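## Task

Grasp the die, the red wooden cube and the wooden ball, and finish with all three at rest and held firmly in a single hand, above the table and clearly higher than where they began. The other arm and hand must touch neither the objects nor the holding hand. The objects may touch only the holding hand and one another. No motor of either hand may show 'moving' in hand_state when the result is judged; any other state counts as stopped.

## Robot and tools

Robot: two six-joint UR-type arms, left_arm and right_arm. Each has a 16-motor, four-digit hand (index, middle, ring, thumb). The right arm carries a right hand and the left arm its mirror image. Left base is at (-0.032, +0.351, 0) m and right base at (-0.009, -0.326, 0) m in the scene frame. Scene frame: origin at table-top height midway between the arms, +x out over the table, +z up, left arm on the +y side.

Hand point axes: +z runs along the straightened fingers toward the tips, and +y points out of the palm face. On the right hand +x points across the palm away from the thumb; on the left hand +x points toward the thumb. Every reported position, orientation, velocity and offset uses that arm's own base frame, not the scene frame.

Row layout (used by execute_actions and move): one flat list of 48 numbers, each in [-1, 1], covering both arms even when only one moves. The order is left dx, dy, dz, rx, ry, rz, then 16 left motor goals, then left current_limit and speed, then the same 24 numbers for the right arm. The six pose numbers are offsets, not poses. They count from the arm's Hand target as it stood when the action began, along that arm's base axes; rotation turns about the hand point. 1.0 equals 0.6 m or 180 degrees, and rx, ry, rz form one rotation vector. Every row of an action counts from that same start, so sending an offset again moves the arm further. Send six zeros to request nothing new of an arm. Commanded orientation is clipped to within 32 degrees of the measured one.

Motor order for each hand: index_mcp, index_abd, index_pip, index_dip, middle_mcp, middle_abd, middle_pip, middle_dip, ring_mcp, ring_abd, ring_pip, ring_dip, thumb_cmc, thumb_axl, thumb_mcp, thumb_ipl. These are absolute goal angles scaled between each hinge's stops, and 0 is itself a goal. To keep a hand unchanged, send back its hand_goal, hand_current_limit and hand_speed. Moving toward -1 curls the fingers: mcp, pip and dip are straight at +0.75, +0.58 and +0.70. abd is centred at 0. thumb_cmc at +0.71 lies flat beside the palm, and lower values swing it in front of the palm. thumb_axl is straight at +0.68, thumb_mcp at +0.23, thumb_ipl at +0.17. current_limit maps -1..+1 to 0..550 mA, minimum 11 mA. speed sets the goal rate to (speed+1)/2 of 8.5 rad/s. They start at +0.4 and -0.6 and stay as last set.

Tools:
execute_actions(actions, cameras): actions holds up to 15 rows, one per 1/30 s step. A shorter list repeats its last row until step 15, so one action lasts 0.5 s. An empty list returns images plus the scene number and task. cameras takes names or ["all"].
move(target, speed, blend, stop_force, zero, blocking, cameras): the hand point travels in a straight line toward target, given as one row or up to 15 rows. Every row is an offset from the Hand targets at the start of the move, not from the previous row. speed is in m/s, from 0.002 to 3.6, default 0.25, with turns at twice that in rad/s. blend is a corner radius in m, default 0 (stop at each target). stop_force is in N, 3 to 120, one value for both arms; an arm's path ends when the wrist feels that much push against its motion, and the arm then backs off slightly. zero (default true) re-zeros the force reference before the move. blocking=false returns after 0.5 s, and it cannot be combined with stop_force. All paths stop after 10 s at most. Paths neither avoid obstacles nor slow down for them, so keep them away from an arm's own base. The 'move:' line gives the ending (done, off_target, moving, held, fault). limits=paced means a pose was clipped; limits=held means a check withheld steps.
wait(seconds, cameras): 0 to 3600 s, sending nothing new.
stop(cameras): brakes a running move.
zoom_image(camera, region): region is [x0, y0, x1, y1] in pixels, at most 504 wide and 504 high, on the latest image.
zero_wrist_force(arm): arm is left_arm or right_arm.
read_manual(section): licence text only.
finished_scene(scene): scene is 1 or 2; it ends the scene permanently.
Cameras: cam_high, cam_low, cam_left_wrist, cam_right_wrist, each 672x504.

Result lines: end_effector_position (m), end_effector_quat_wxyz and velocities, all in the base frame. Velocities are left out while joints are still. Hand target is the last commanded pose after clipping; the arm often rests a little short of it. hand_goal, hand_measured, hand_current_ma (positive pushes toward -1). hand_state gives one word per motor: moving, goal, blocked, or overload. Wrist force and Wrist torque are in the hand's own axes, plus the peak since the last shown reading. Joint torques are listed in joint order. Some results list positions per step. MOTOR HOT, HAND FAULT or fault lines may also appear.

Gripping: a finger presses only when its goal lies past the object's surface. The further past, the harder it presses, up to the current limit. A motor drawing 495 mA or more for 5 s shuts off and lets go for 10 s.

Avoid: contact torque at a joint's limit (wrist joints 24.3 N m, others 130 N m), or an external force near 150 N, which stops the arm for 10 s. Do not command poses past a firm contact, hit things fast, or bring the arms or hands into each other. Do not let motors reach 85 °C. Do not drop objects, release them while they move, or let anything leave the table.

Each tool is called after "Request:" as name([rows], argument=value, ...), one row to a line, values as JSON.

## Session

Request:
execute_actions(actions=[], cameras=["all"])

Request:
zoom_image(camera="cam_low", region=[330, 190, 530, 320])

Request:
zoom_image(camera="cam_high", region=[270, 120, 400, 250])

Scene clock: 0.00 s.
left_arm: end_effector_position=(+0.4063, +0.0850, +0.2300) hand_goal=(+0.754, +0.000, +0.576, +0.696, +0.754, +0.000, +0.576, +0.696, +0.754, +0.000, +0.576, +0.696, +0.714, +0.678, +0.226, +0.168) hand_measured=(+0.754, +0.000, +0.576, +0.696, +0.754, +0.000, +0.576, +0.696, +0.754, +0.000, +0.576, +0.696, +0.714, +0.678, +0.226, +0.168) hand_current_ma=(+0, +0, +0, +0, +0, +0, +0, +0, +0, +0, +0, +0, +0, +0, +0, +0) hand_state=(goal, goal, goal, goal, goal, goal, goal, goal, goal, goal, goal, goal, goal, goal, goal, goal) hand_current_limit=0.40 hand_speed=-0.60 end_effector_quat_wxyz=(+0.000, +0.000, +1.000, +0.000) | right_arm: end_effector_position=(+0.4063, -0.0850, +0.2300) hand_goal=(+0.754, +0.000, +0.576, +0.696, +0.754, +0.000, +0.576, +0.696, +0.754, +0.000, +0.576, +0.696, +0.714, +0.678, +0.226, +0.168) hand_measured=(+0.754, +0.000, +0.576, +0.696, +0.754, +0.000, +0.576, +0.696, +0.754, +0.000, +0.576, +0.696, +0.714, +0.678, +0.226, +0.168) hand_current_ma=(+0, +0, +0, +0, +0, +0, +0, +0, +0, +0, +0, +0, +0, +0, +0, +0) hand_state=(goal, goal, goal, goal, goal, goal, goal, goal, goal, goal, goal, goal, goal, goal, goal, goal) hand_current_limit=0.40 hand_speed=-0.60 end_effector_quat_wxyz=(+0.000, +1.000, +0.000, +0.000)
Joint positions: left_arm=[3.458 -1.419 -2.042 -1.252 1.571 -1.255] | right_arm=[-0.316 -1.723 2.042 -1.89 -1.571 1.255]
Joint velocities: within noise
Joint torques (N m): no reading
Wrist force (N): no reading
Wrist torque (N m): no reading
Wrist force, peak (N): no reading
Hand target: left_arm +0.4063, +0.0850, +0.2300; +0.000, +0.000, +1.000, +0.000 | right_arm +0.4063, -0.0850, +0.2300; +0.000, +1.000, +0.000, +0.000

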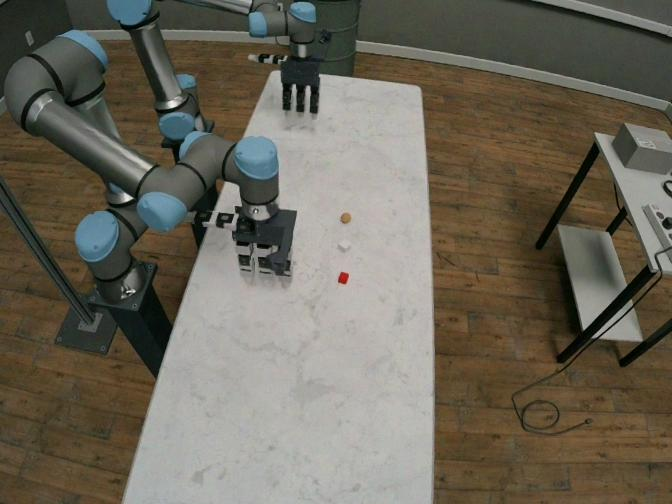

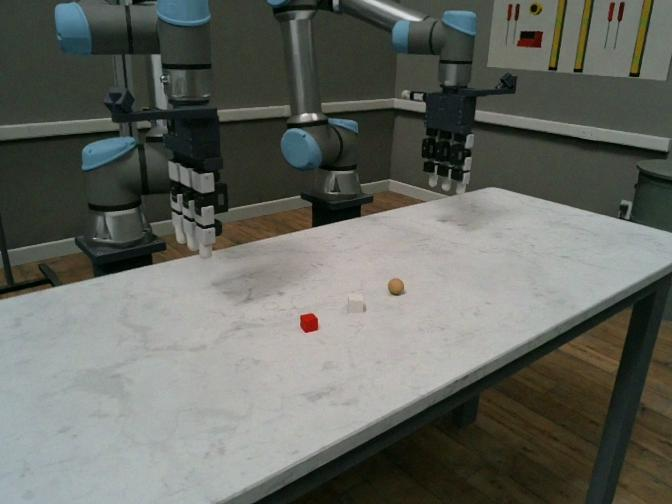

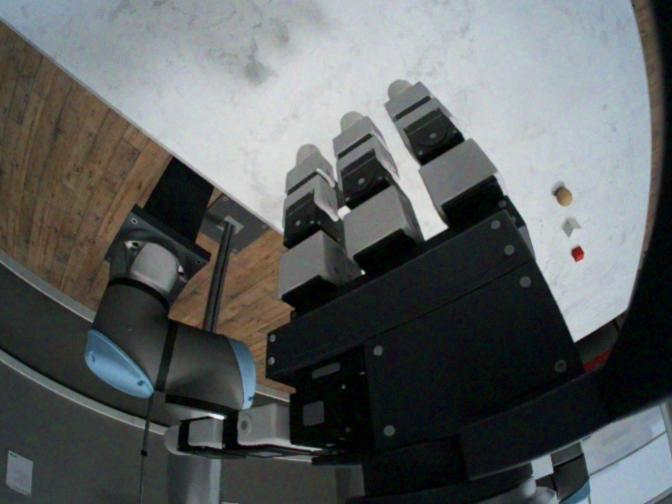

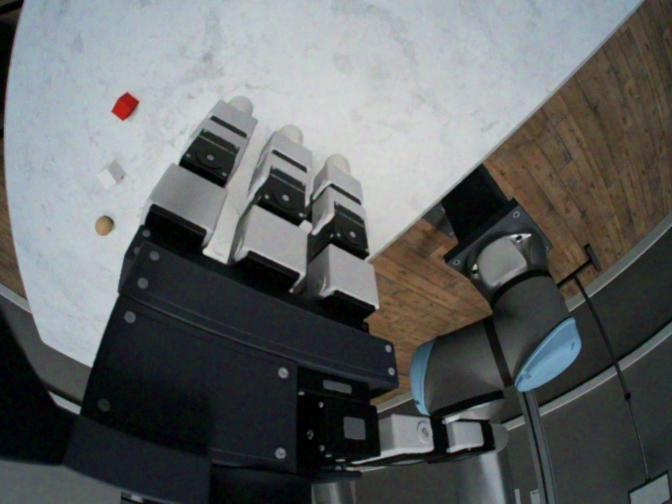

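Scaled by 2.520.

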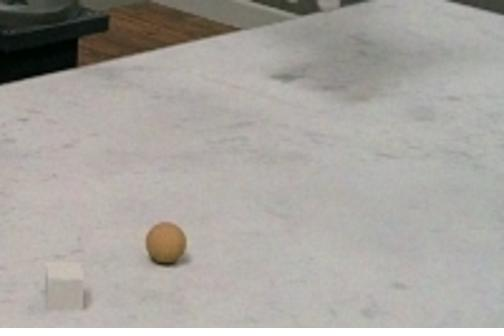

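Scaled by 3.877.

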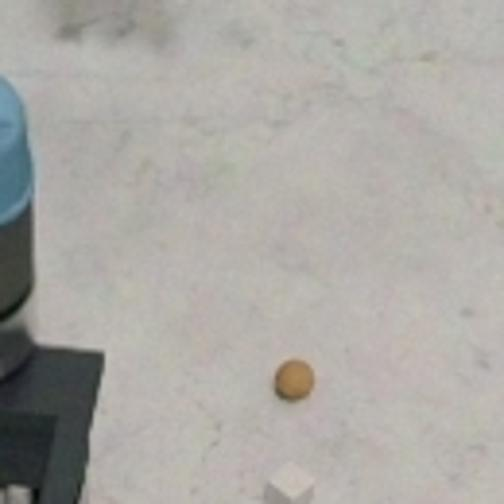

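Request:
zoom_image(camera="cam_right_wrist", region=[60, 60, 400, 260])

Request:
zoom_image(camera="cam_high", region=[300, 190, 400, 290])

Request:
zoom_image(camera="cam_low", region=[280, 250, 420, 350])

Scaled by 1.482 from the camera's image (finer frame: 960x720).

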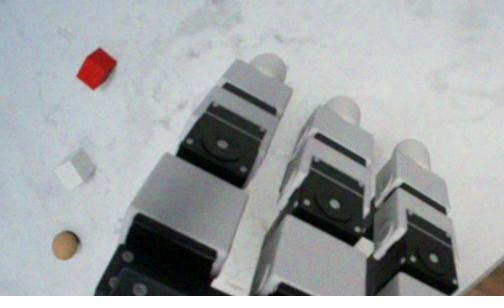

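Scaled by 5.040.

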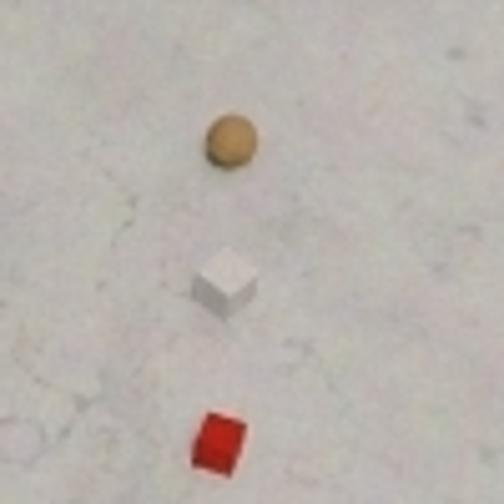

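Scaled by 3.600.

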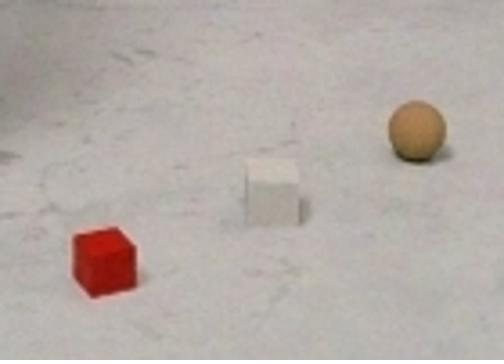

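Request:
move([
  [0, 0, 0, 0, 0, 0, 0.754, 0.0, 0.576, 0.696, 0.754, 0.0, 0.576, 0.696, 0.754, 0.0, 0.576, 0.696, 0.714, 0.678, 0.226, 0.168, 0.4, -0.6, 0.2562, 0.175, -0.05, 0.3102, -0.4116, -0.4735, -0.37, 0.2, 0.577, 0.696, -0.37, 0.0, 0.577, 0.696, -0.37, -0.2, 0.577, 0.696, -0.571, 0.677, 0.226, 0.168, 0.4, -0.6],
  [0, 0, 0, 0, 0, 0, 0.754, 0.0, 0.576, 0.696, 0.754, 0.0, 0.576, 0.696, 0.754, 0.0, 0.576, 0.696, 0.714, 0.678, 0.226, 0.168, 0.4, -0.6, 0.2562, 0.175, -0.2, 0.3102, -0.4116, -0.4735, -0.37, 0.2, 0.577, 0.696, -0.37, 0.0, 0.577, 0.696, -0.37, -0.2, 0.577, 0.696, -0.571, 0.677, 0.226, 0.168, 0.4, -0.6],
], speed=0.4, blend=[0.03, 0], cameras=["cam_high", "cam_low", "cam_right_wrist"])

Request:
zoom_image(camera="cam_low", region=[270, 240, 390, 360])

Request:
zoom_image(camera="cam_high", region=[290, 200, 390, 300])

Request:
zoom_image(camera="cam_right_wrist", region=[350, 0, 672, 220])

Scene clock: 7.00 s.
left_arm: end_effector_position=(+0.4063, +0.0850, +0.2300) hand_goal=(+0.754, +0.000, +0.576, +0.696, +0.754, +0.000, +0.576, +0.696, +0.754, +0.000, +0.576, +0.696, +0.714, +0.678, +0.226, +0.168) hand_measured=(+0.754, +0.000, +0.576, +0.696, +0.754, +0.000, +0.576, +0.696, +0.754, +0.000, +0.576, +0.696, +0.714, +0.678, +0.224, +0.168) hand_current_ma=(+0, +0, +0, +0, +0, +0, +0, +0, +0, +0, +0, +0, +0, +0, -1, +0) hand_state=(goal, goal, goal, goal, goal, goal, goal, goal, goal, goal, goal, goal, goal, goal, goal, goal) hand_current_limit=0.40 hand_speed=-0.60 end_effector_quat_wxyz=(+0.000, +0.000, +1.000, +0.000) | right_arm: end_effector_position=(+0.5600, +0.0200, +0.1100) hand_goal=(-0.370, +0.200, +0.578, +0.696, -0.370, +0.000, +0.578, +0.696, -0.370, -0.200, +0.578, +0.696, -0.570, +0.678, +0.226, +0.168) hand_measured=(-0.368, +0.198, +0.578, +0.696, -0.368, +0.000, +0.578, +0.696, -0.368, -0.196, +0.578, +0.696, -0.568, +0.678, +0.224, +0.168) hand_current_ma=(+6, -7, -3, +0, +5, +0, -3, +0, +6, +17, -3, +0, +9, -3, -11, -2) hand_state=(goal, goal, goal, goal, goal, goal, goal, goal, goal, goal, goal, goal, goal, goal, goal, goal) hand_current_limit=0.40 hand_speed=-0.60 end_effector_quat_wxyz=(+0.395, -0.454, +0.603, -0.524)
Joint positions: left_arm=[3.458 -1.419 -2.042 -1.252 1.571 -1.255] | right_arm=[-0.225 -0.97 2.359 -4.39 -1.625 3.149]
Joint torques (N m): left_arm=[0.33 17.66 23.81 2.44 -0.17 0.17] | right_arm=[8.05 -24.5 -14.58 -3.11 -1.52 1.89]
Wrist force (N): left_arm=[0.0 0.2 -0.5] | right_arm=[-0.5 -4.7 1.9]
Wrist torque (N m): left_arm=[0.05 -0.01 -0.01] | right_arm=[-0.20 0.36 0.05]
Wrist force, peak (N): left_arm=[0.0 0.2 -0.6] | right_arm=[-0.6 -6.0 2.3]
Hand target: left_arm +0.4063, +0.0850, +0.2300; +0.000, +0.000, +1.000, +0.000 | right_arm +0.5600, +0.0200, +0.1100; +0.395, -0.454, +0.603, -0.524
Off the commanded pose: left_arm 0.000 m, 0 deg | right_arm 0.000 m, 0 deg.
move: done

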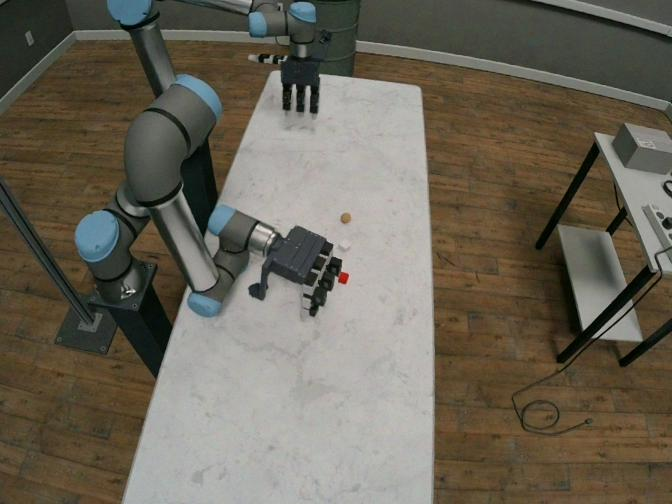

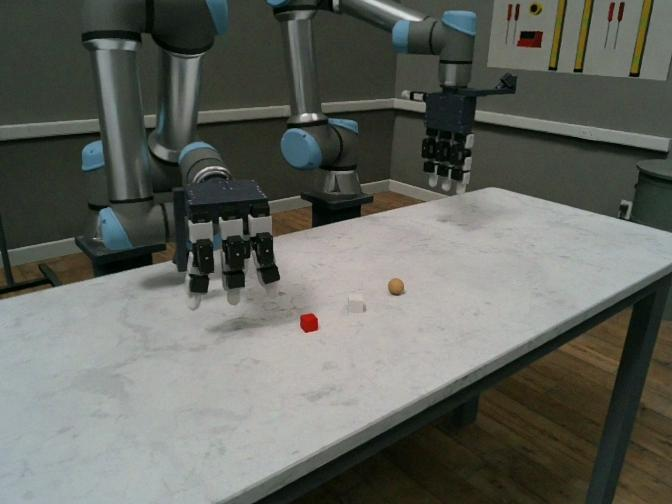

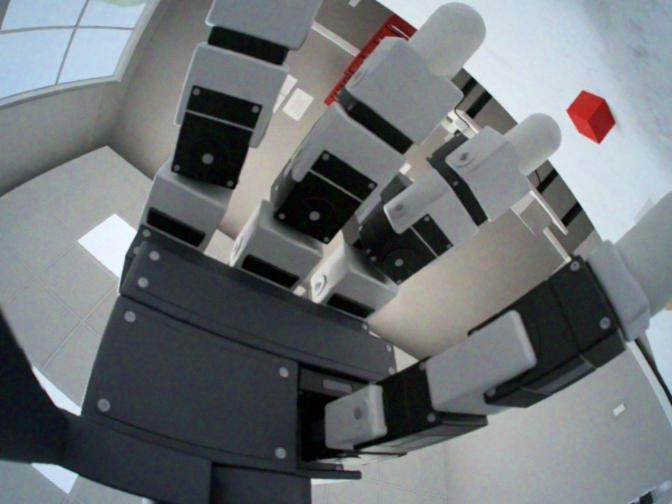

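Scaled by 4.200.

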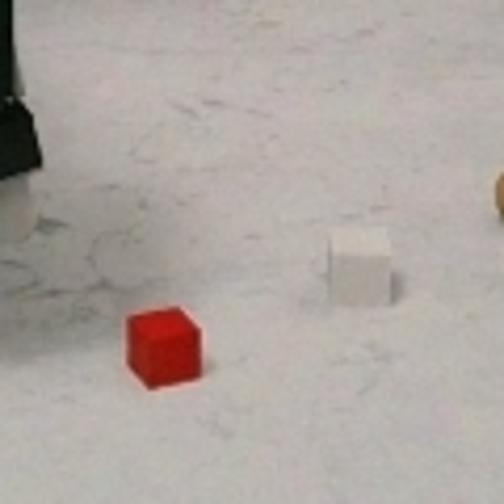

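Scaled by 5.040.

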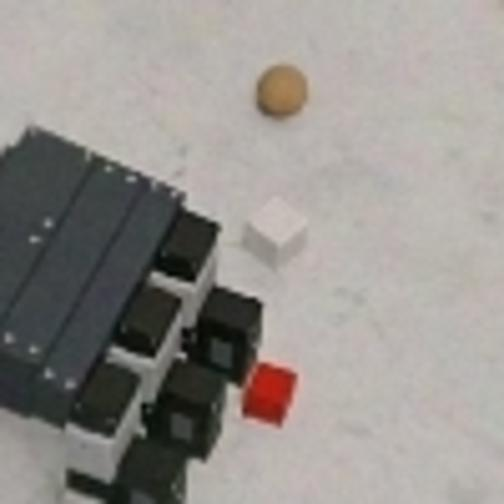

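Scaled by 1.565 from the camera's image (finer frame: 960x720).

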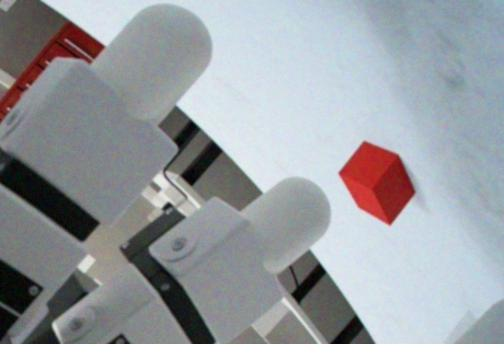

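Request:
zoom_image(camera="cam_low", region=[180, 230, 330, 350])

Scaled by 3.360.

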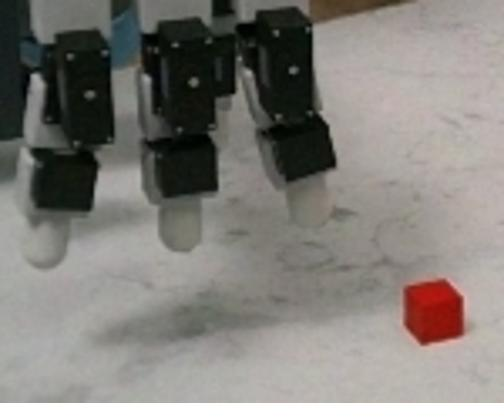

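Request:
move(target=[0, 0, 0, 0, 0, 0, 0.754, 0.0, 0.576, 0.696, 0.754, 0.0, 0.576, 0.696, 0.754, 0.0, 0.576, 0.696, 0.714, 0.678, 0.226, 0.168, 0.4, -0.6, 0.0897, 0.2168, -0.0167, 0, 0, 0.0611, -0.37, 0.2, 0.577, 0.696, -0.37, 0.0, 0.577, 0.696, -0.37, -0.2, 0.577, 0.696, -0.571, 0.677, 0.226, 0.168, 0.4, -0.6], speed=0.25, cameras=["cam_high", "cam_low", "cam_right_wrist"])

Request:
zoom_image(camera="cam_low", region=[260, 240, 380, 360])

Request:
zoom_image(camera="cam_high", region=[290, 200, 390, 300])

Request:
zoom_image(camera="cam_right_wrist", region=[350, 0, 672, 220])

Scene clock: 11.10 s.
left_arm: end_effector_position=(+0.4063, +0.0850, +0.2300) hand_goal=(+0.754, +0.000, +0.576, +0.696, +0.754, +0.000, +0.576, +0.696, +0.754, +0.000, +0.576, +0.696, +0.714, +0.678, +0.226, +0.168) hand_measured=(+0.754, +0.000, +0.576, +0.696, +0.754, +0.000, +0.576, +0.696, +0.754, +0.000, +0.576, +0.696, +0.714, +0.678, +0.224, +0.168) hand_current_ma=(+0, +0, +0, +0, +0, +0, +0, +0, +0, +0, +0, +0, +0, +0, -1, +0) hand_state=(goal, goal, goal, goal, goal, goal, goal, goal, goal, goal, goal, goal, goal, goal, goal, goal) hand_current_limit=0.40 hand_speed=-0.60 end_effector_quat_wxyz=(+0.000, +0.000, +1.000, +0.000) | right_arm: end_effector_position=(+0.6138, +0.1500, +0.1000) hand_goal=(-0.370, +0.200, +0.578, +0.696, -0.370, +0.000, +0.578, +0.696, -0.370, -0.200, +0.578, +0.696, -0.570, +0.678, +0.226, +0.168) hand_measured=(-0.368, +0.198, +0.578, +0.696, -0.368, +0.000, +0.578, +0.696, -0.368, -0.196, +0.578, +0.696, -0.568, +0.678, +0.224, +0.168) hand_current_ma=(+5, -7, -3, +0, +5, +0, -3, +0, +5, +16, -3, +0, +6, -3, -11, -2) hand_state=(goal, goal, goal, goal, goal, goal, goal, goal, goal, goal, goal, goal, goal, goal, goal, goal) hand_current_limit=0.40 hand_speed=-0.60 end_effector_quat_wxyz=(+0.443, -0.510, +0.556, -0.484)
Joint positions: left_arm=[3.458 -1.419 -2.042 -1.252 1.571 -1.255] | right_arm=[0.032 -0.885 2.149 -4.265 -1.689 3.158]
Joint torques (N m): left_arm=[0.21 18.28 23.57 2.55 -0.02 -0.14] | right_arm=[6.73 -29.58 -18.92 -0.46 -1.58 1.97]
Wrist force (N): left_arm=[0.0 -0.1 -0.3] | right_arm=[-0.7 -4.1 1.8]
Wrist torque (N m): left_arm=[0.01 0.00 0.00] | right_arm=[-0.14 0.37 0.04]
Wrist force, peak (N): left_arm=[0.1 0.3 -0.5] | right_arm=[-0.7 -4.8 2.0]
Hand target: left_arm +0.4063, +0.0850, +0.2300; +0.000, +0.000, +1.000, +0.000 | right_arm +0.6138, +0.1501, +0.1000; +0.443, -0.510, +0.556, -0.484
Off the commanded pose: left_arm 0.000 m, 0 deg | right_arm 0.000 m, 0 deg.
move: done

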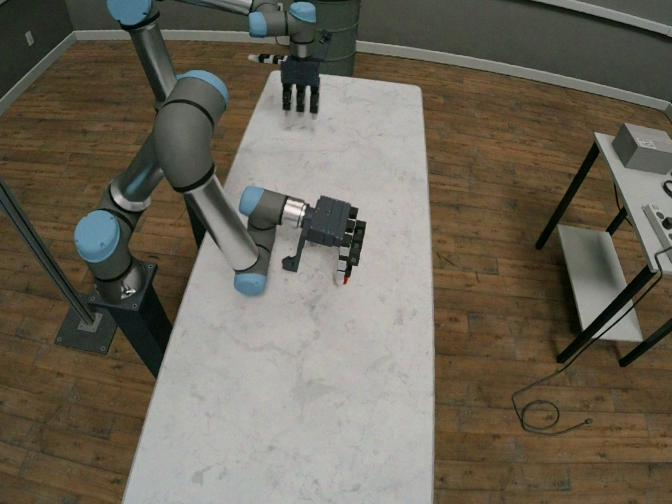

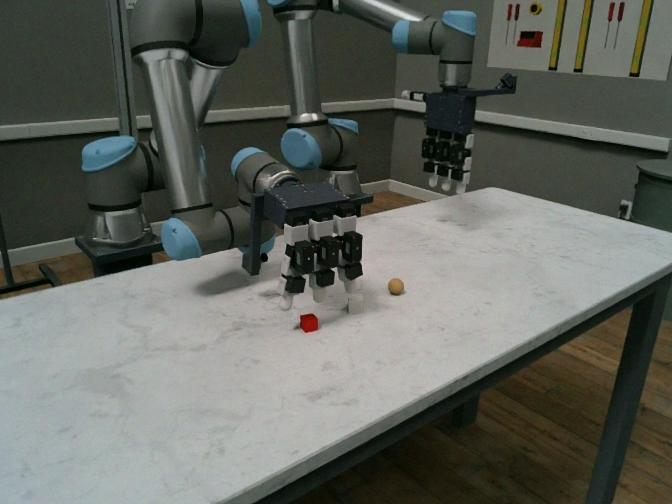

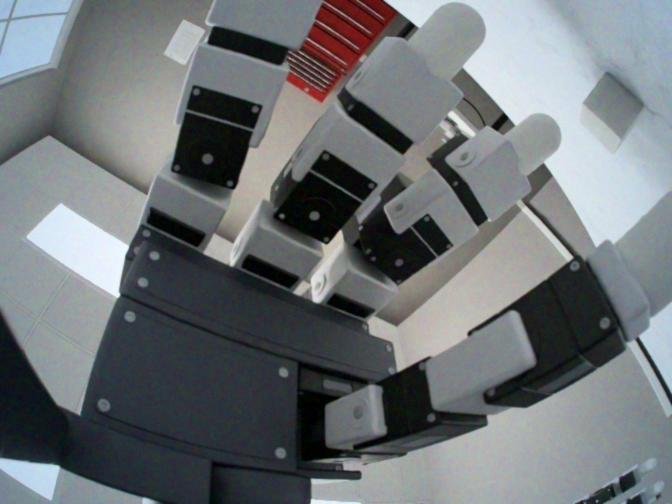

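Scaled by 4.200.

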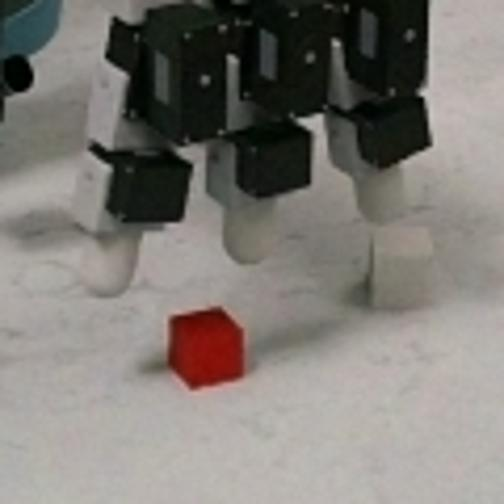

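Scaled by 5.040.

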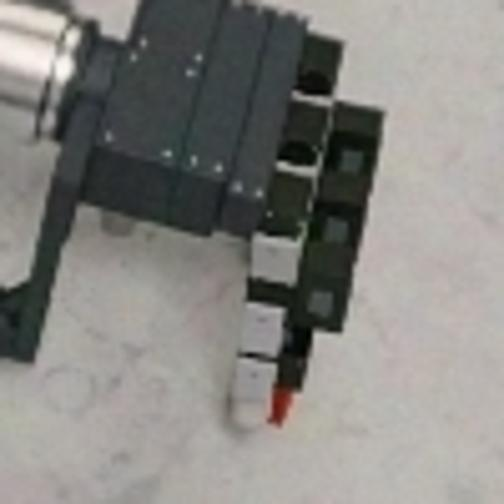

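Scaled by 1.565 from the camera's image (finer frame: 960x720).

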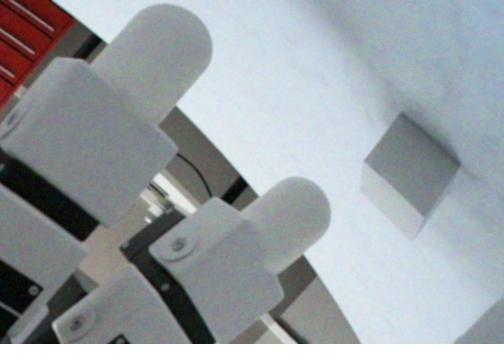

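Request:
move(target=[0, 0, 0, 0, 0, 0, 0.754, 0.0, 0.576, 0.696, 0.754, 0.0, 0.576, 0.696, 0.754, 0.0, 0.576, 0.696, 0.714, 0.678, 0.226, 0.168, 0.4, -0.6, 0.0115, 0.0168, -0.0167, 0, 0, 0, -0.37, 0.2, 0.577, 0.696, -0.37, 0.0, 0.577, 0.696, -0.37, -0.2, 0.577, 0.696, -0.571, 0.677, 0.226, 0.168, 0.4, -0.6], speed=0.15, cameras=["cam_high", "cam_low", "cam_right_wrist"])

Request:
zoom_image(camera="cam_low", region=[270, 270, 370, 350])

Request:
zoom_image(camera="cam_high", region=[310, 230, 380, 300])

Scene clock: 13.13 s.
left_arm: end_effector_position=(+0.4063, +0.0850, +0.2300) hand_goal=(+0.754, +0.000, +0.576, +0.696, +0.754, +0.000, +0.576, +0.696, +0.754, +0.000, +0.576, +0.696, +0.714, +0.678, +0.226, +0.168) hand_measured=(+0.754, +0.000, +0.576, +0.696, +0.754, +0.000, +0.576, +0.696, +0.754, +0.000, +0.576, +0.696, +0.714, +0.678, +0.224, +0.168) hand_current_ma=(+0, +0, +0, +0, +0, +0, +0, +0, +0, +0, +0, +0, +0, +0, -1, +0) hand_state=(goal, goal, goal, goal, goal, goal, goal, goal, goal, goal, goal, goal, goal, goal, goal, goal) hand_current_limit=0.40 hand_speed=-0.60 end_effector_quat_wxyz=(+0.000, +0.000, +1.000, +0.000) | right_arm: end_effector_position=(+0.6207, +0.1600, +0.0901) hand_goal=(-0.370, +0.200, +0.578, +0.696, -0.370, +0.000, +0.578, +0.696, -0.370, -0.200, +0.578, +0.696, -0.570, +0.678, +0.226, +0.168) hand_measured=(-0.368, +0.198, +0.578, +0.696, -0.368, +0.000, +0.578, +0.696, -0.368, -0.196, +0.578, +0.696, -0.568, +0.678, +0.224, +0.168) hand_current_ma=(+5, -7, -3, +0, +4, +0, -3, +0, +5, +16, -3, +0, +6, -3, -11, -2) hand_state=(goal, goal, goal, goal, goal, goal, goal, goal, goal, goal, goal, goal, goal, goal, goal, goal) hand_current_limit=0.40 hand_speed=-0.60 end_effector_quat_wxyz=(+0.443, -0.510, +0.556, -0.484)
Joint positions: left_arm=[3.458 -1.419 -2.042 -1.252 1.571 -1.255] | right_arm=[0.056 -0.85 2.116 -4.267 -1.713 3.162]
Joint torques (N m): left_arm=[-0.13 18.67 23.75 2.38 0.05 0.24] | right_arm=[8.43 -30.89 -17.05 -2.8 -1.5 1.92]
Wrist force (N): left_arm=[0.0 0.1 -0.2] | right_arm=[-0.9 -4.5 1.5]
Wrist torque (N m): left_arm=[0.02 -0.01 -0.01] | right_arm=[-0.16 0.38 0.01]
Wrist force, peak (N): left_arm=[-0.2 0.0 -0.6] | right_arm=[-0.5 -4.4 2.1]
Hand target: left_arm +0.4063, +0.0850, +0.2300; +0.000, +0.000, +1.000, +0.000 | right_arm +0.6207, +0.1601, +0.0900; +0.443, -0.510, +0.556, -0.484
Off the commanded pose: left_arm 0.000 m, 0 deg | right_arm 0.000 m, 0 deg.
move: done

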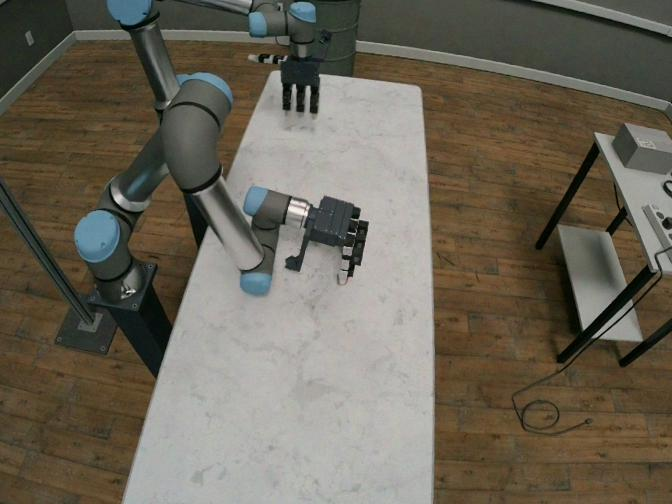

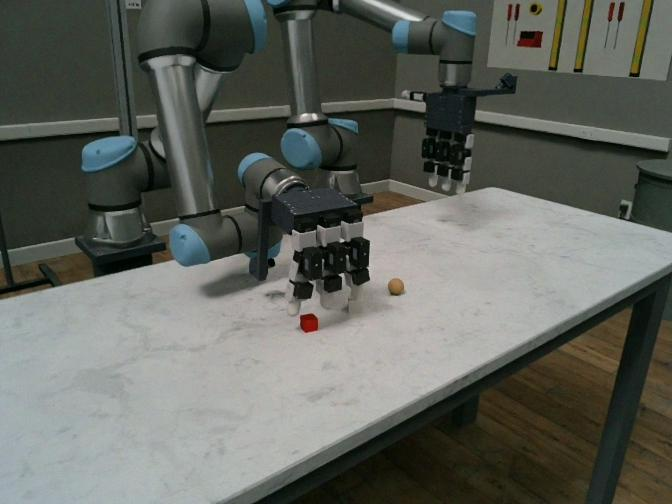

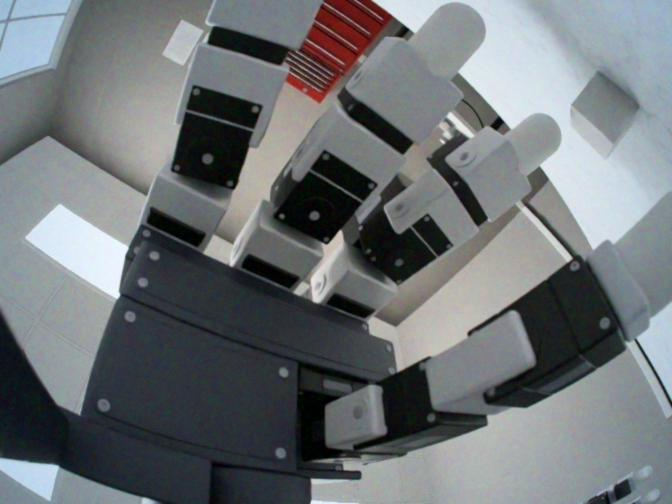

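Scaled by 5.040.

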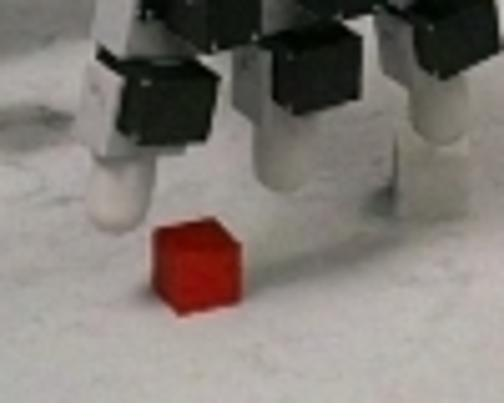

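Scaled by 7.200.

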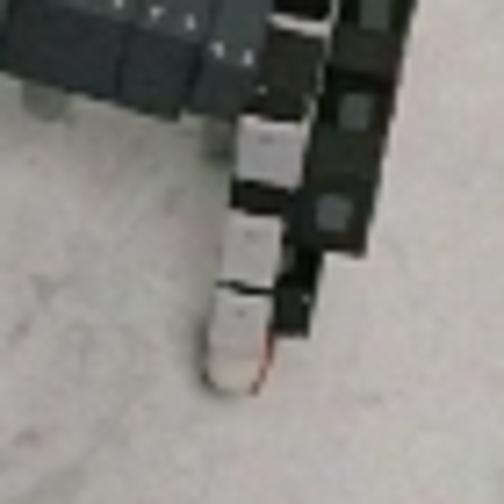

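Request:
move(target=[0, 0, 0, 0, 0, 0, 0.754, 0.0, 0.576, 0.696, 0.754, 0.0, 0.576, 0.696, 0.754, 0.0, 0.576, 0.696, 0.714, 0.678, 0.226, 0.168, 0.4, -0.6, -0.003, 0.005, -0.03, 0, 0, 0, -0.37, 0.2, 0.577, 0.696, -0.37, 0.0, 0.577, 0.696, -0.37, -0.2, 0.577, 0.696, -0.571, 0.677, 0.226, 0.168, 0.4, -0.6], speed=0.06)

Request:
move(target=[0, 0, 0, 0, 0, 0, 0.754, 0.0, 0.576, 0.696, 0.754, 0.0, 0.576, 0.696, 0.754, 0.0, 0.576, 0.696, 0.714, 0.678, 0.226, 0.168, 0.4, -0.6, 0, 0, -0.045, 0, 0, 0, -0.37, 0.2, 0.577, 0.696, -0.37, 0.0, 0.577, 0.696, -0.37, -0.2, 0.577, 0.696, -0.571, 0.677, 0.226, 0.168, 0.4, -0.6], speed=0.012, stop_force=3, cameras=["cam_high", "cam_low", "cam_right_wrist"])

Request:
zoom_image(camera="cam_low", region=[270, 270, 370, 350])

Request:
zoom_image(camera="cam_high", region=[310, 230, 380, 300])

Scene clock: 14.63 s.
left_arm: end_effector_position=(+0.4063, +0.0850, +0.2300) hand_goal=(+0.754, +0.000, +0.576, +0.696, +0.754, +0.000, +0.576, +0.696, +0.754, +0.000, +0.576, +0.696, +0.714, +0.678, +0.226, +0.168) hand_measured=(+0.754, +0.000, +0.576, +0.696, +0.754, +0.000, +0.576, +0.696, +0.754, +0.000, +0.576, +0.696, +0.714, +0.678, +0.224, +0.168) hand_current_ma=(+0, +0, +0, +0, +0, +0, +0, +0, +0, +0, +0, +0, +0, +0, -1, +0) hand_state=(goal, goal, goal, goal, goal, goal, goal, goal, goal, goal, goal, goal, goal, goal, goal, goal) hand_current_limit=0.40 hand_speed=-0.60 end_effector_quat_wxyz=(+0.000, +0.000, +1.000, +0.000) | right_arm: end_effector_position=(+0.6189, +0.1631, +0.0721) hand_goal=(-0.370, +0.200, +0.578, +0.696, -0.370, +0.000, +0.578, +0.696, -0.370, -0.200, +0.578, +0.696, -0.570, +0.678, +0.226, +0.168) hand_measured=(-0.368, +0.198, +0.580, +0.696, -0.370, +0.000, +0.578, +0.696, -0.370, -0.196, +0.578, +0.696, -0.568, +0.678, +0.224, +0.168) hand_current_ma=(+6, -5, +9, +2, +3, +0, -3, +0, +4, +16, -3, +0, +6, -3, -11, -2) hand_state=(goal, goal, goal, goal, goal, goal, goal, goal, goal, goal, goal, goal, goal, goal, goal, goal) hand_current_limit=0.40 hand_speed=-0.60 end_effector_quat_wxyz=(+0.443, -0.510, +0.556, -0.484)
Joint positions: left_arm=[3.458 -1.419 -2.042 -1.252 1.571 -1.255] | right_arm=[0.064 -0.803 2.11 -4.307 -1.72 3.163]
Joint torques (N m): left_arm=[0.18 17.89 23.93 2.26 -0.02 0.41] | right_arm=[7.32 -28.96 -16.25 -3.58 -1.58 1.77]
Wrist force (N): left_arm=[-0.1 0.0 -0.3] | right_arm=[-0.7 -3.8 1.8]
Wrist torque (N m): left_arm=[0.03 0.01 -0.01] | right_arm=[-0.12 0.34 0.04]
Wrist force, peak (N): left_arm=[-0.3 0.3 -0.2] | right_arm=[0.5 -9.4 2.1]
Hand target: left_arm +0.4063, +0.0850, +0.2300; +0.000, +0.000, +1.000, +0.000 | right_arm +0.6189, +0.1631, +0.0720; +0.443, -0.510, +0.556, -0.484
Off the commanded pose: left_arm 0.000 m, 0 deg | right_arm 0.000 m, 0 deg.
move: done

Scene clock: 16.77 s.
left_arm: end_effector_position=(+0.4063, +0.0850, +0.2300) hand_goal=(+0.754, +0.000, +0.576, +0.696, +0.754, +0.000, +0.576, +0.696, +0.754, +0.000, +0.576, +0.696, +0.714, +0.678, +0.226, +0.168) hand_measured=(+0.754, +0.000, +0.576, +0.696, +0.754, +0.000, +0.576, +0.696, +0.754, +0.000, +0.576, +0.696, +0.714, +0.678, +0.224, +0.168) hand_current_ma=(+0, +0, +0, +0, +0, +0, +0, +0, +0, +0, +0, +0, +0, +0, -1, +0) hand_state=(goal, goal, goal, goal, goal, goal, goal, goal, goal, goal, goal, goal, goal, goal, goal, goal) hand_current_limit=0.40 hand_speed=-0.60 end_effector_quat_wxyz=(+0.000, +0.000, +1.000, +0.000) | right_arm: end_effector_position=(+0.6189, +0.1631, +0.0597) hand_goal=(-0.370, +0.200, +0.578, +0.696, -0.370, +0.000, +0.578, +0.696, -0.370, -0.200, +0.578, +0.696, -0.570, +0.678, +0.226, +0.168) hand_measured=(-0.368, +0.198, +0.580, +0.696, -0.370, +0.000, +0.578, +0.696, -0.370, -0.196, +0.578, +0.696, -0.568, +0.678, +0.224, +0.168) hand_current_ma=(+6, -5, +9, +2, +0, +0, -3, +0, +4, +16, -3, +0, +6, -3, -11, -2) hand_state=(goal, goal, goal, goal, goal, goal, goal, goal, goal, goal, goal, goal, goal, goal, goal, goal) hand_current_limit=0.40 hand_speed=-0.60 end_effector_quat_wxyz=(+0.443, -0.510, +0.556, -0.484)
Joint positions: left_arm=[3.458 -1.419 -2.042 -1.252 1.571 -1.255] | right_arm=[0.064 -0.77 2.103 -4.333 -1.721 3.163]
Joint torques (N m): left_arm=[0.88 18.22 24.14 2.56 -0.2 0.13] | right_arm=[6.64 -44.52 2.96 0.29 -1.11 1.88]
Wrist force (N): left_arm=[0.0 0.0 0.0] | right_arm=[-0.5 -7.5 1.9]
Wrist torque (N m): left_arm=[0.01 0.00 -0.01] | right_arm=[-0.27 0.32 -0.02]
Wrist force, peak (N): left_arm=[-0.1 0.0 -0.6] | right_arm=[-0.4 -13.7 0.6]
Hand target: left_arm +0.4063, +0.0850, +0.2300; +0.000, +0.000, +1.000, +0.000 | right_arm +0.6189, +0.1631, +0.0597; +0.443, -0.510, +0.556, -0.484 (not the last commanded pose)
Off the commanded pose: left_arm 0.000 m, 0 deg | right_arm 0.015 m, 0 deg.
move: contact (right_arm)

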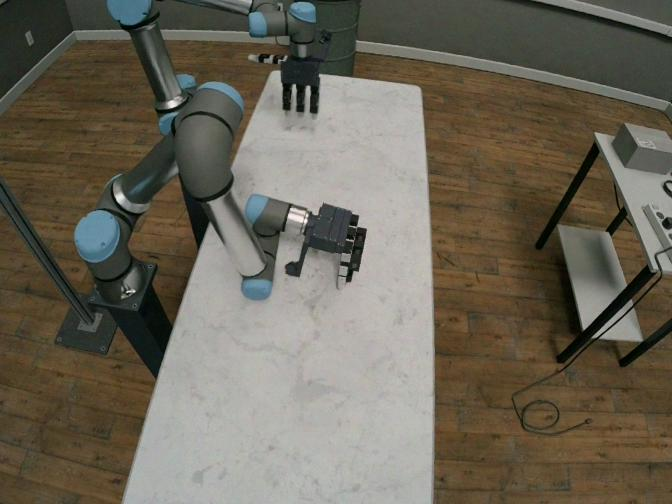

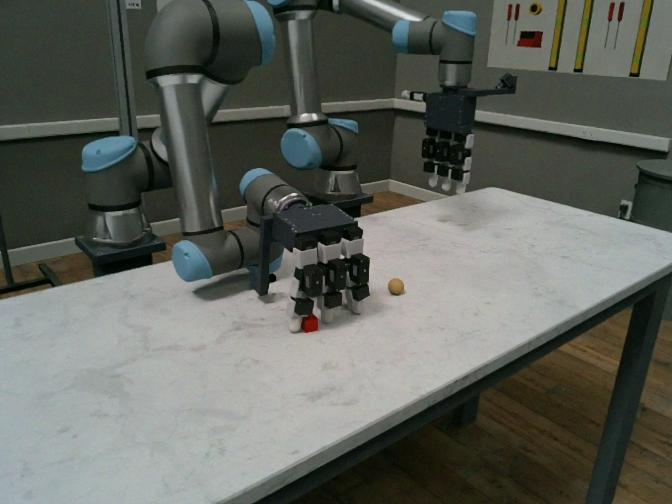

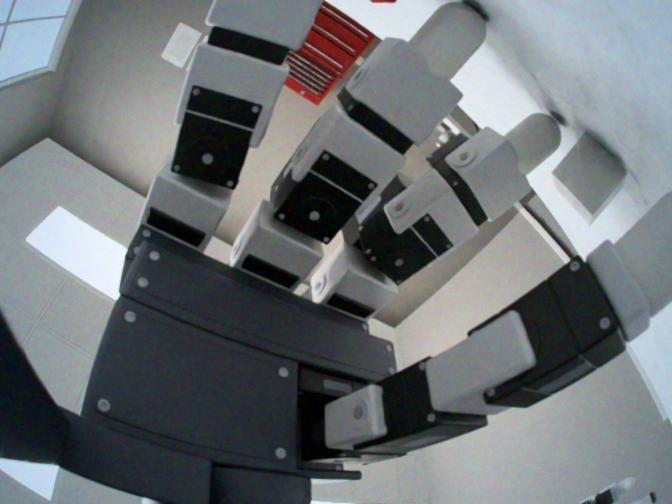

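Scaled by 5.040.

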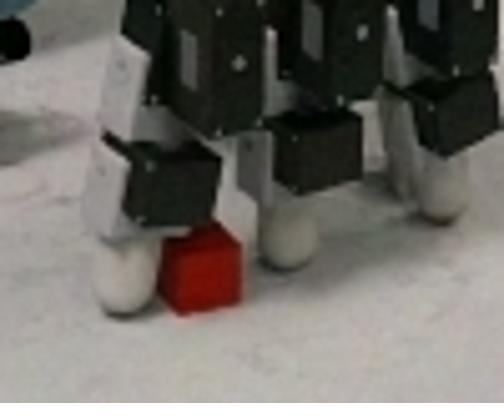

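Scaled by 7.200.

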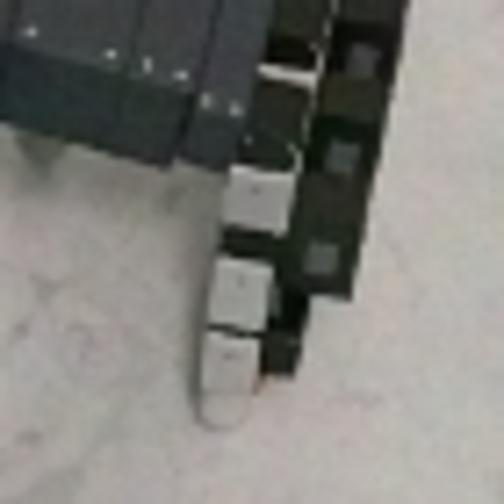

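Request:
zoom_image(camera="cam_right_wrist", region=[400, 0, 672, 240])

Request:
zoom_image(camera="cam_low", region=[300, 260, 420, 340])

Scaled by 1.853 from the camera's image (finer frame: 960x720).

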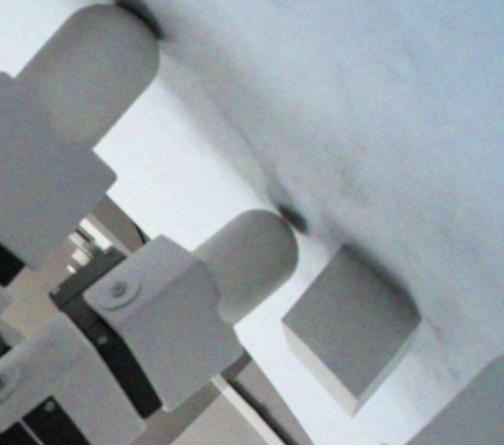

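Scaled by 4.200.

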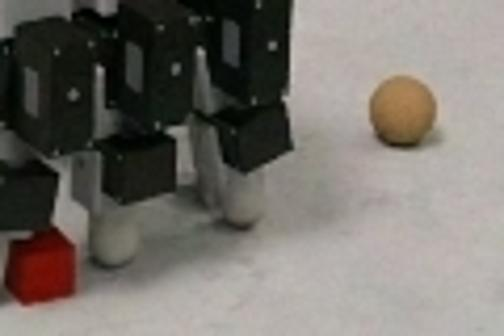

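Request:
move([
  [0, 0, 0, 0, 0, 0, 0.754, 0.0, 0.576, 0.696, 0.754, 0.0, 0.576, 0.696, 0.754, 0.0, 0.576, 0.696, 0.714, 0.678, 0.226, 0.168, 0.4, -0.6, -0.001, -0.0108, 0.0035, 0, 0, 0, -0.37, 0.2, 0.577, 0.696, -0.37, 0.0, 0.577, 0.696, -0.37, -0.2, 0.577, 0.696, -0.571, 0.677, 0.226, 0.168, 0.4, -0.9],
  [0, 0, 0, 0, 0, 0, 0.754, 0.0, 0.576, 0.696, 0.754, 0.0, 0.576, 0.696, 0.754, 0.0, 0.576, 0.696, 0.714, 0.678, 0.226, 0.168, 0.4, -0.6, -0.001, -0.0108, 0.0035, 0, 0, 0, -0.37, 0.2, 0.577, 0.696, -0.37, 0.0, 0.577, 0.696, -0.37, 0.04, 0.577, 0.696, -0.571, 0.677, 0.226, 0.168, 0.4, -0.9],
], speed=0.03, cameras=["cam_low", "cam_right_wrist"])

Request:
zoom_image(camera="cam_low", region=[280, 280, 360, 340])

Request:
zoom_image(camera="cam_right_wrist", region=[350, 0, 672, 240])

Scene clock: 19.07 s.
left_arm: end_effector_position=(+0.4063, +0.0850, +0.2300) hand_goal=(+0.754, +0.000, +0.576, +0.696, +0.754, +0.000, +0.576, +0.696, +0.754, +0.000, +0.576, +0.696, +0.714, +0.678, +0.226, +0.168) hand_measured=(+0.754, +0.000, +0.576, +0.696, +0.754, +0.000, +0.576, +0.696, +0.754, +0.000, +0.576, +0.696, +0.714, +0.678, +0.224, +0.168) hand_current_ma=(+0, +0, +0, +0, +0, +0, +0, +0, +0, +0, +0, +0, +0, +0, -1, +0) hand_state=(goal, goal, goal, goal, goal, goal, goal, goal, goal, goal, goal, goal, goal, goal, goal, goal) hand_current_limit=0.40 hand_speed=-0.60 end_effector_quat_wxyz=(+0.000, +0.000, +1.000, +0.000) | right_arm: end_effector_position=(+0.6183, +0.1567, +0.0618) hand_goal=(-0.370, +0.200, +0.578, +0.696, -0.370, +0.000, +0.578, +0.696, -0.370, +0.040, +0.578, +0.696, -0.570, +0.678, +0.226, +0.168) hand_measured=(-0.368, +0.198, +0.580, +0.696, -0.370, +0.004, +0.578, +0.696, -0.370, +0.028, +0.578, +0.696, -0.568, +0.678, +0.224, +0.168) hand_current_ma=(+5, -5, +9, +2, +0, +14, -2, +0, +4, -48, -3, +0, +6, -3, -11, -2) hand_state=(goal, goal, goal, goal, goal, goal, goal, goal, goal, goal, goal, goal, goal, goal, goal, goal) hand_current_limit=0.40 hand_speed=-0.90 end_effector_quat_wxyz=(+0.443, -0.510, +0.556, -0.484)
Joint positions: left_arm=[3.458 -1.419 -2.042 -1.252 1.571 -1.255] | right_arm=[0.048 -0.777 2.112 -4.336 -1.705 3.161]
Joint torques (N m): left_arm=[0.83 17.4 25.65 2.47 0.19 0.28] | right_arm=[-11.71 -46.35 2.34 -3.31 1.39 -1.6]
Wrist force (N): left_arm=[-0.1 -0.1 -0.2] | right_arm=[-0.9 -4.2 2.1]
Wrist torque (N m): left_arm=[0.00 0.01 -0.02] | right_arm=[-0.19 0.37 0.21]
Wrist force, peak (N): left_arm=[0.2 0.2 -0.5] | right_arm=[-0.6 -8.1 1.5]
Hand target: left_arm +0.4063, +0.0850, +0.2300; +0.000, +0.000, +1.000, +0.000 | right_arm +0.6183, +0.1567, +0.0618; +0.443, -0.510, +0.556, -0.484
Off the commanded pose: left_arm 0.000 m, 0 deg | right_arm 0.000 m, 0 deg.
move: done

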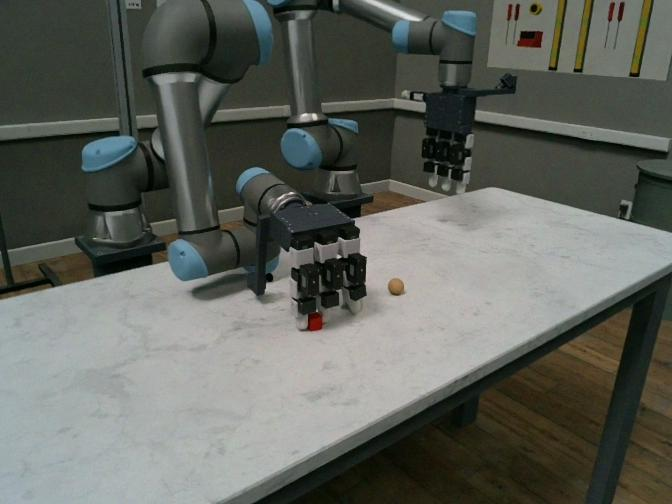

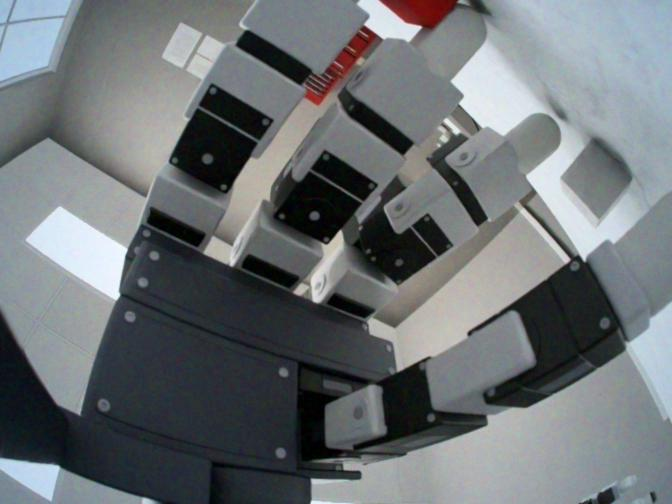

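Scaled by 6.300.

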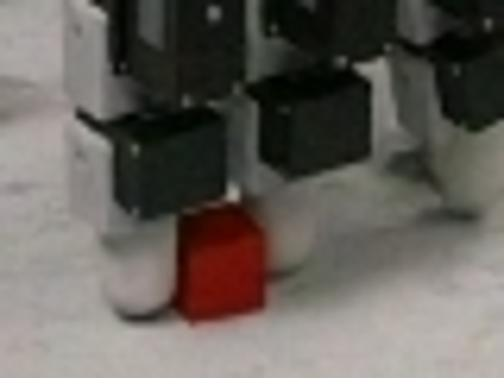

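Scaled by 1.565 from the camera's image (finer frame: 960x720).

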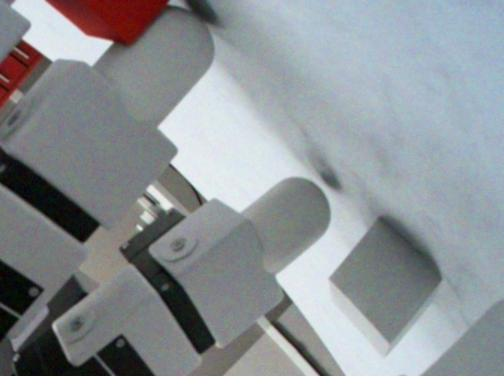

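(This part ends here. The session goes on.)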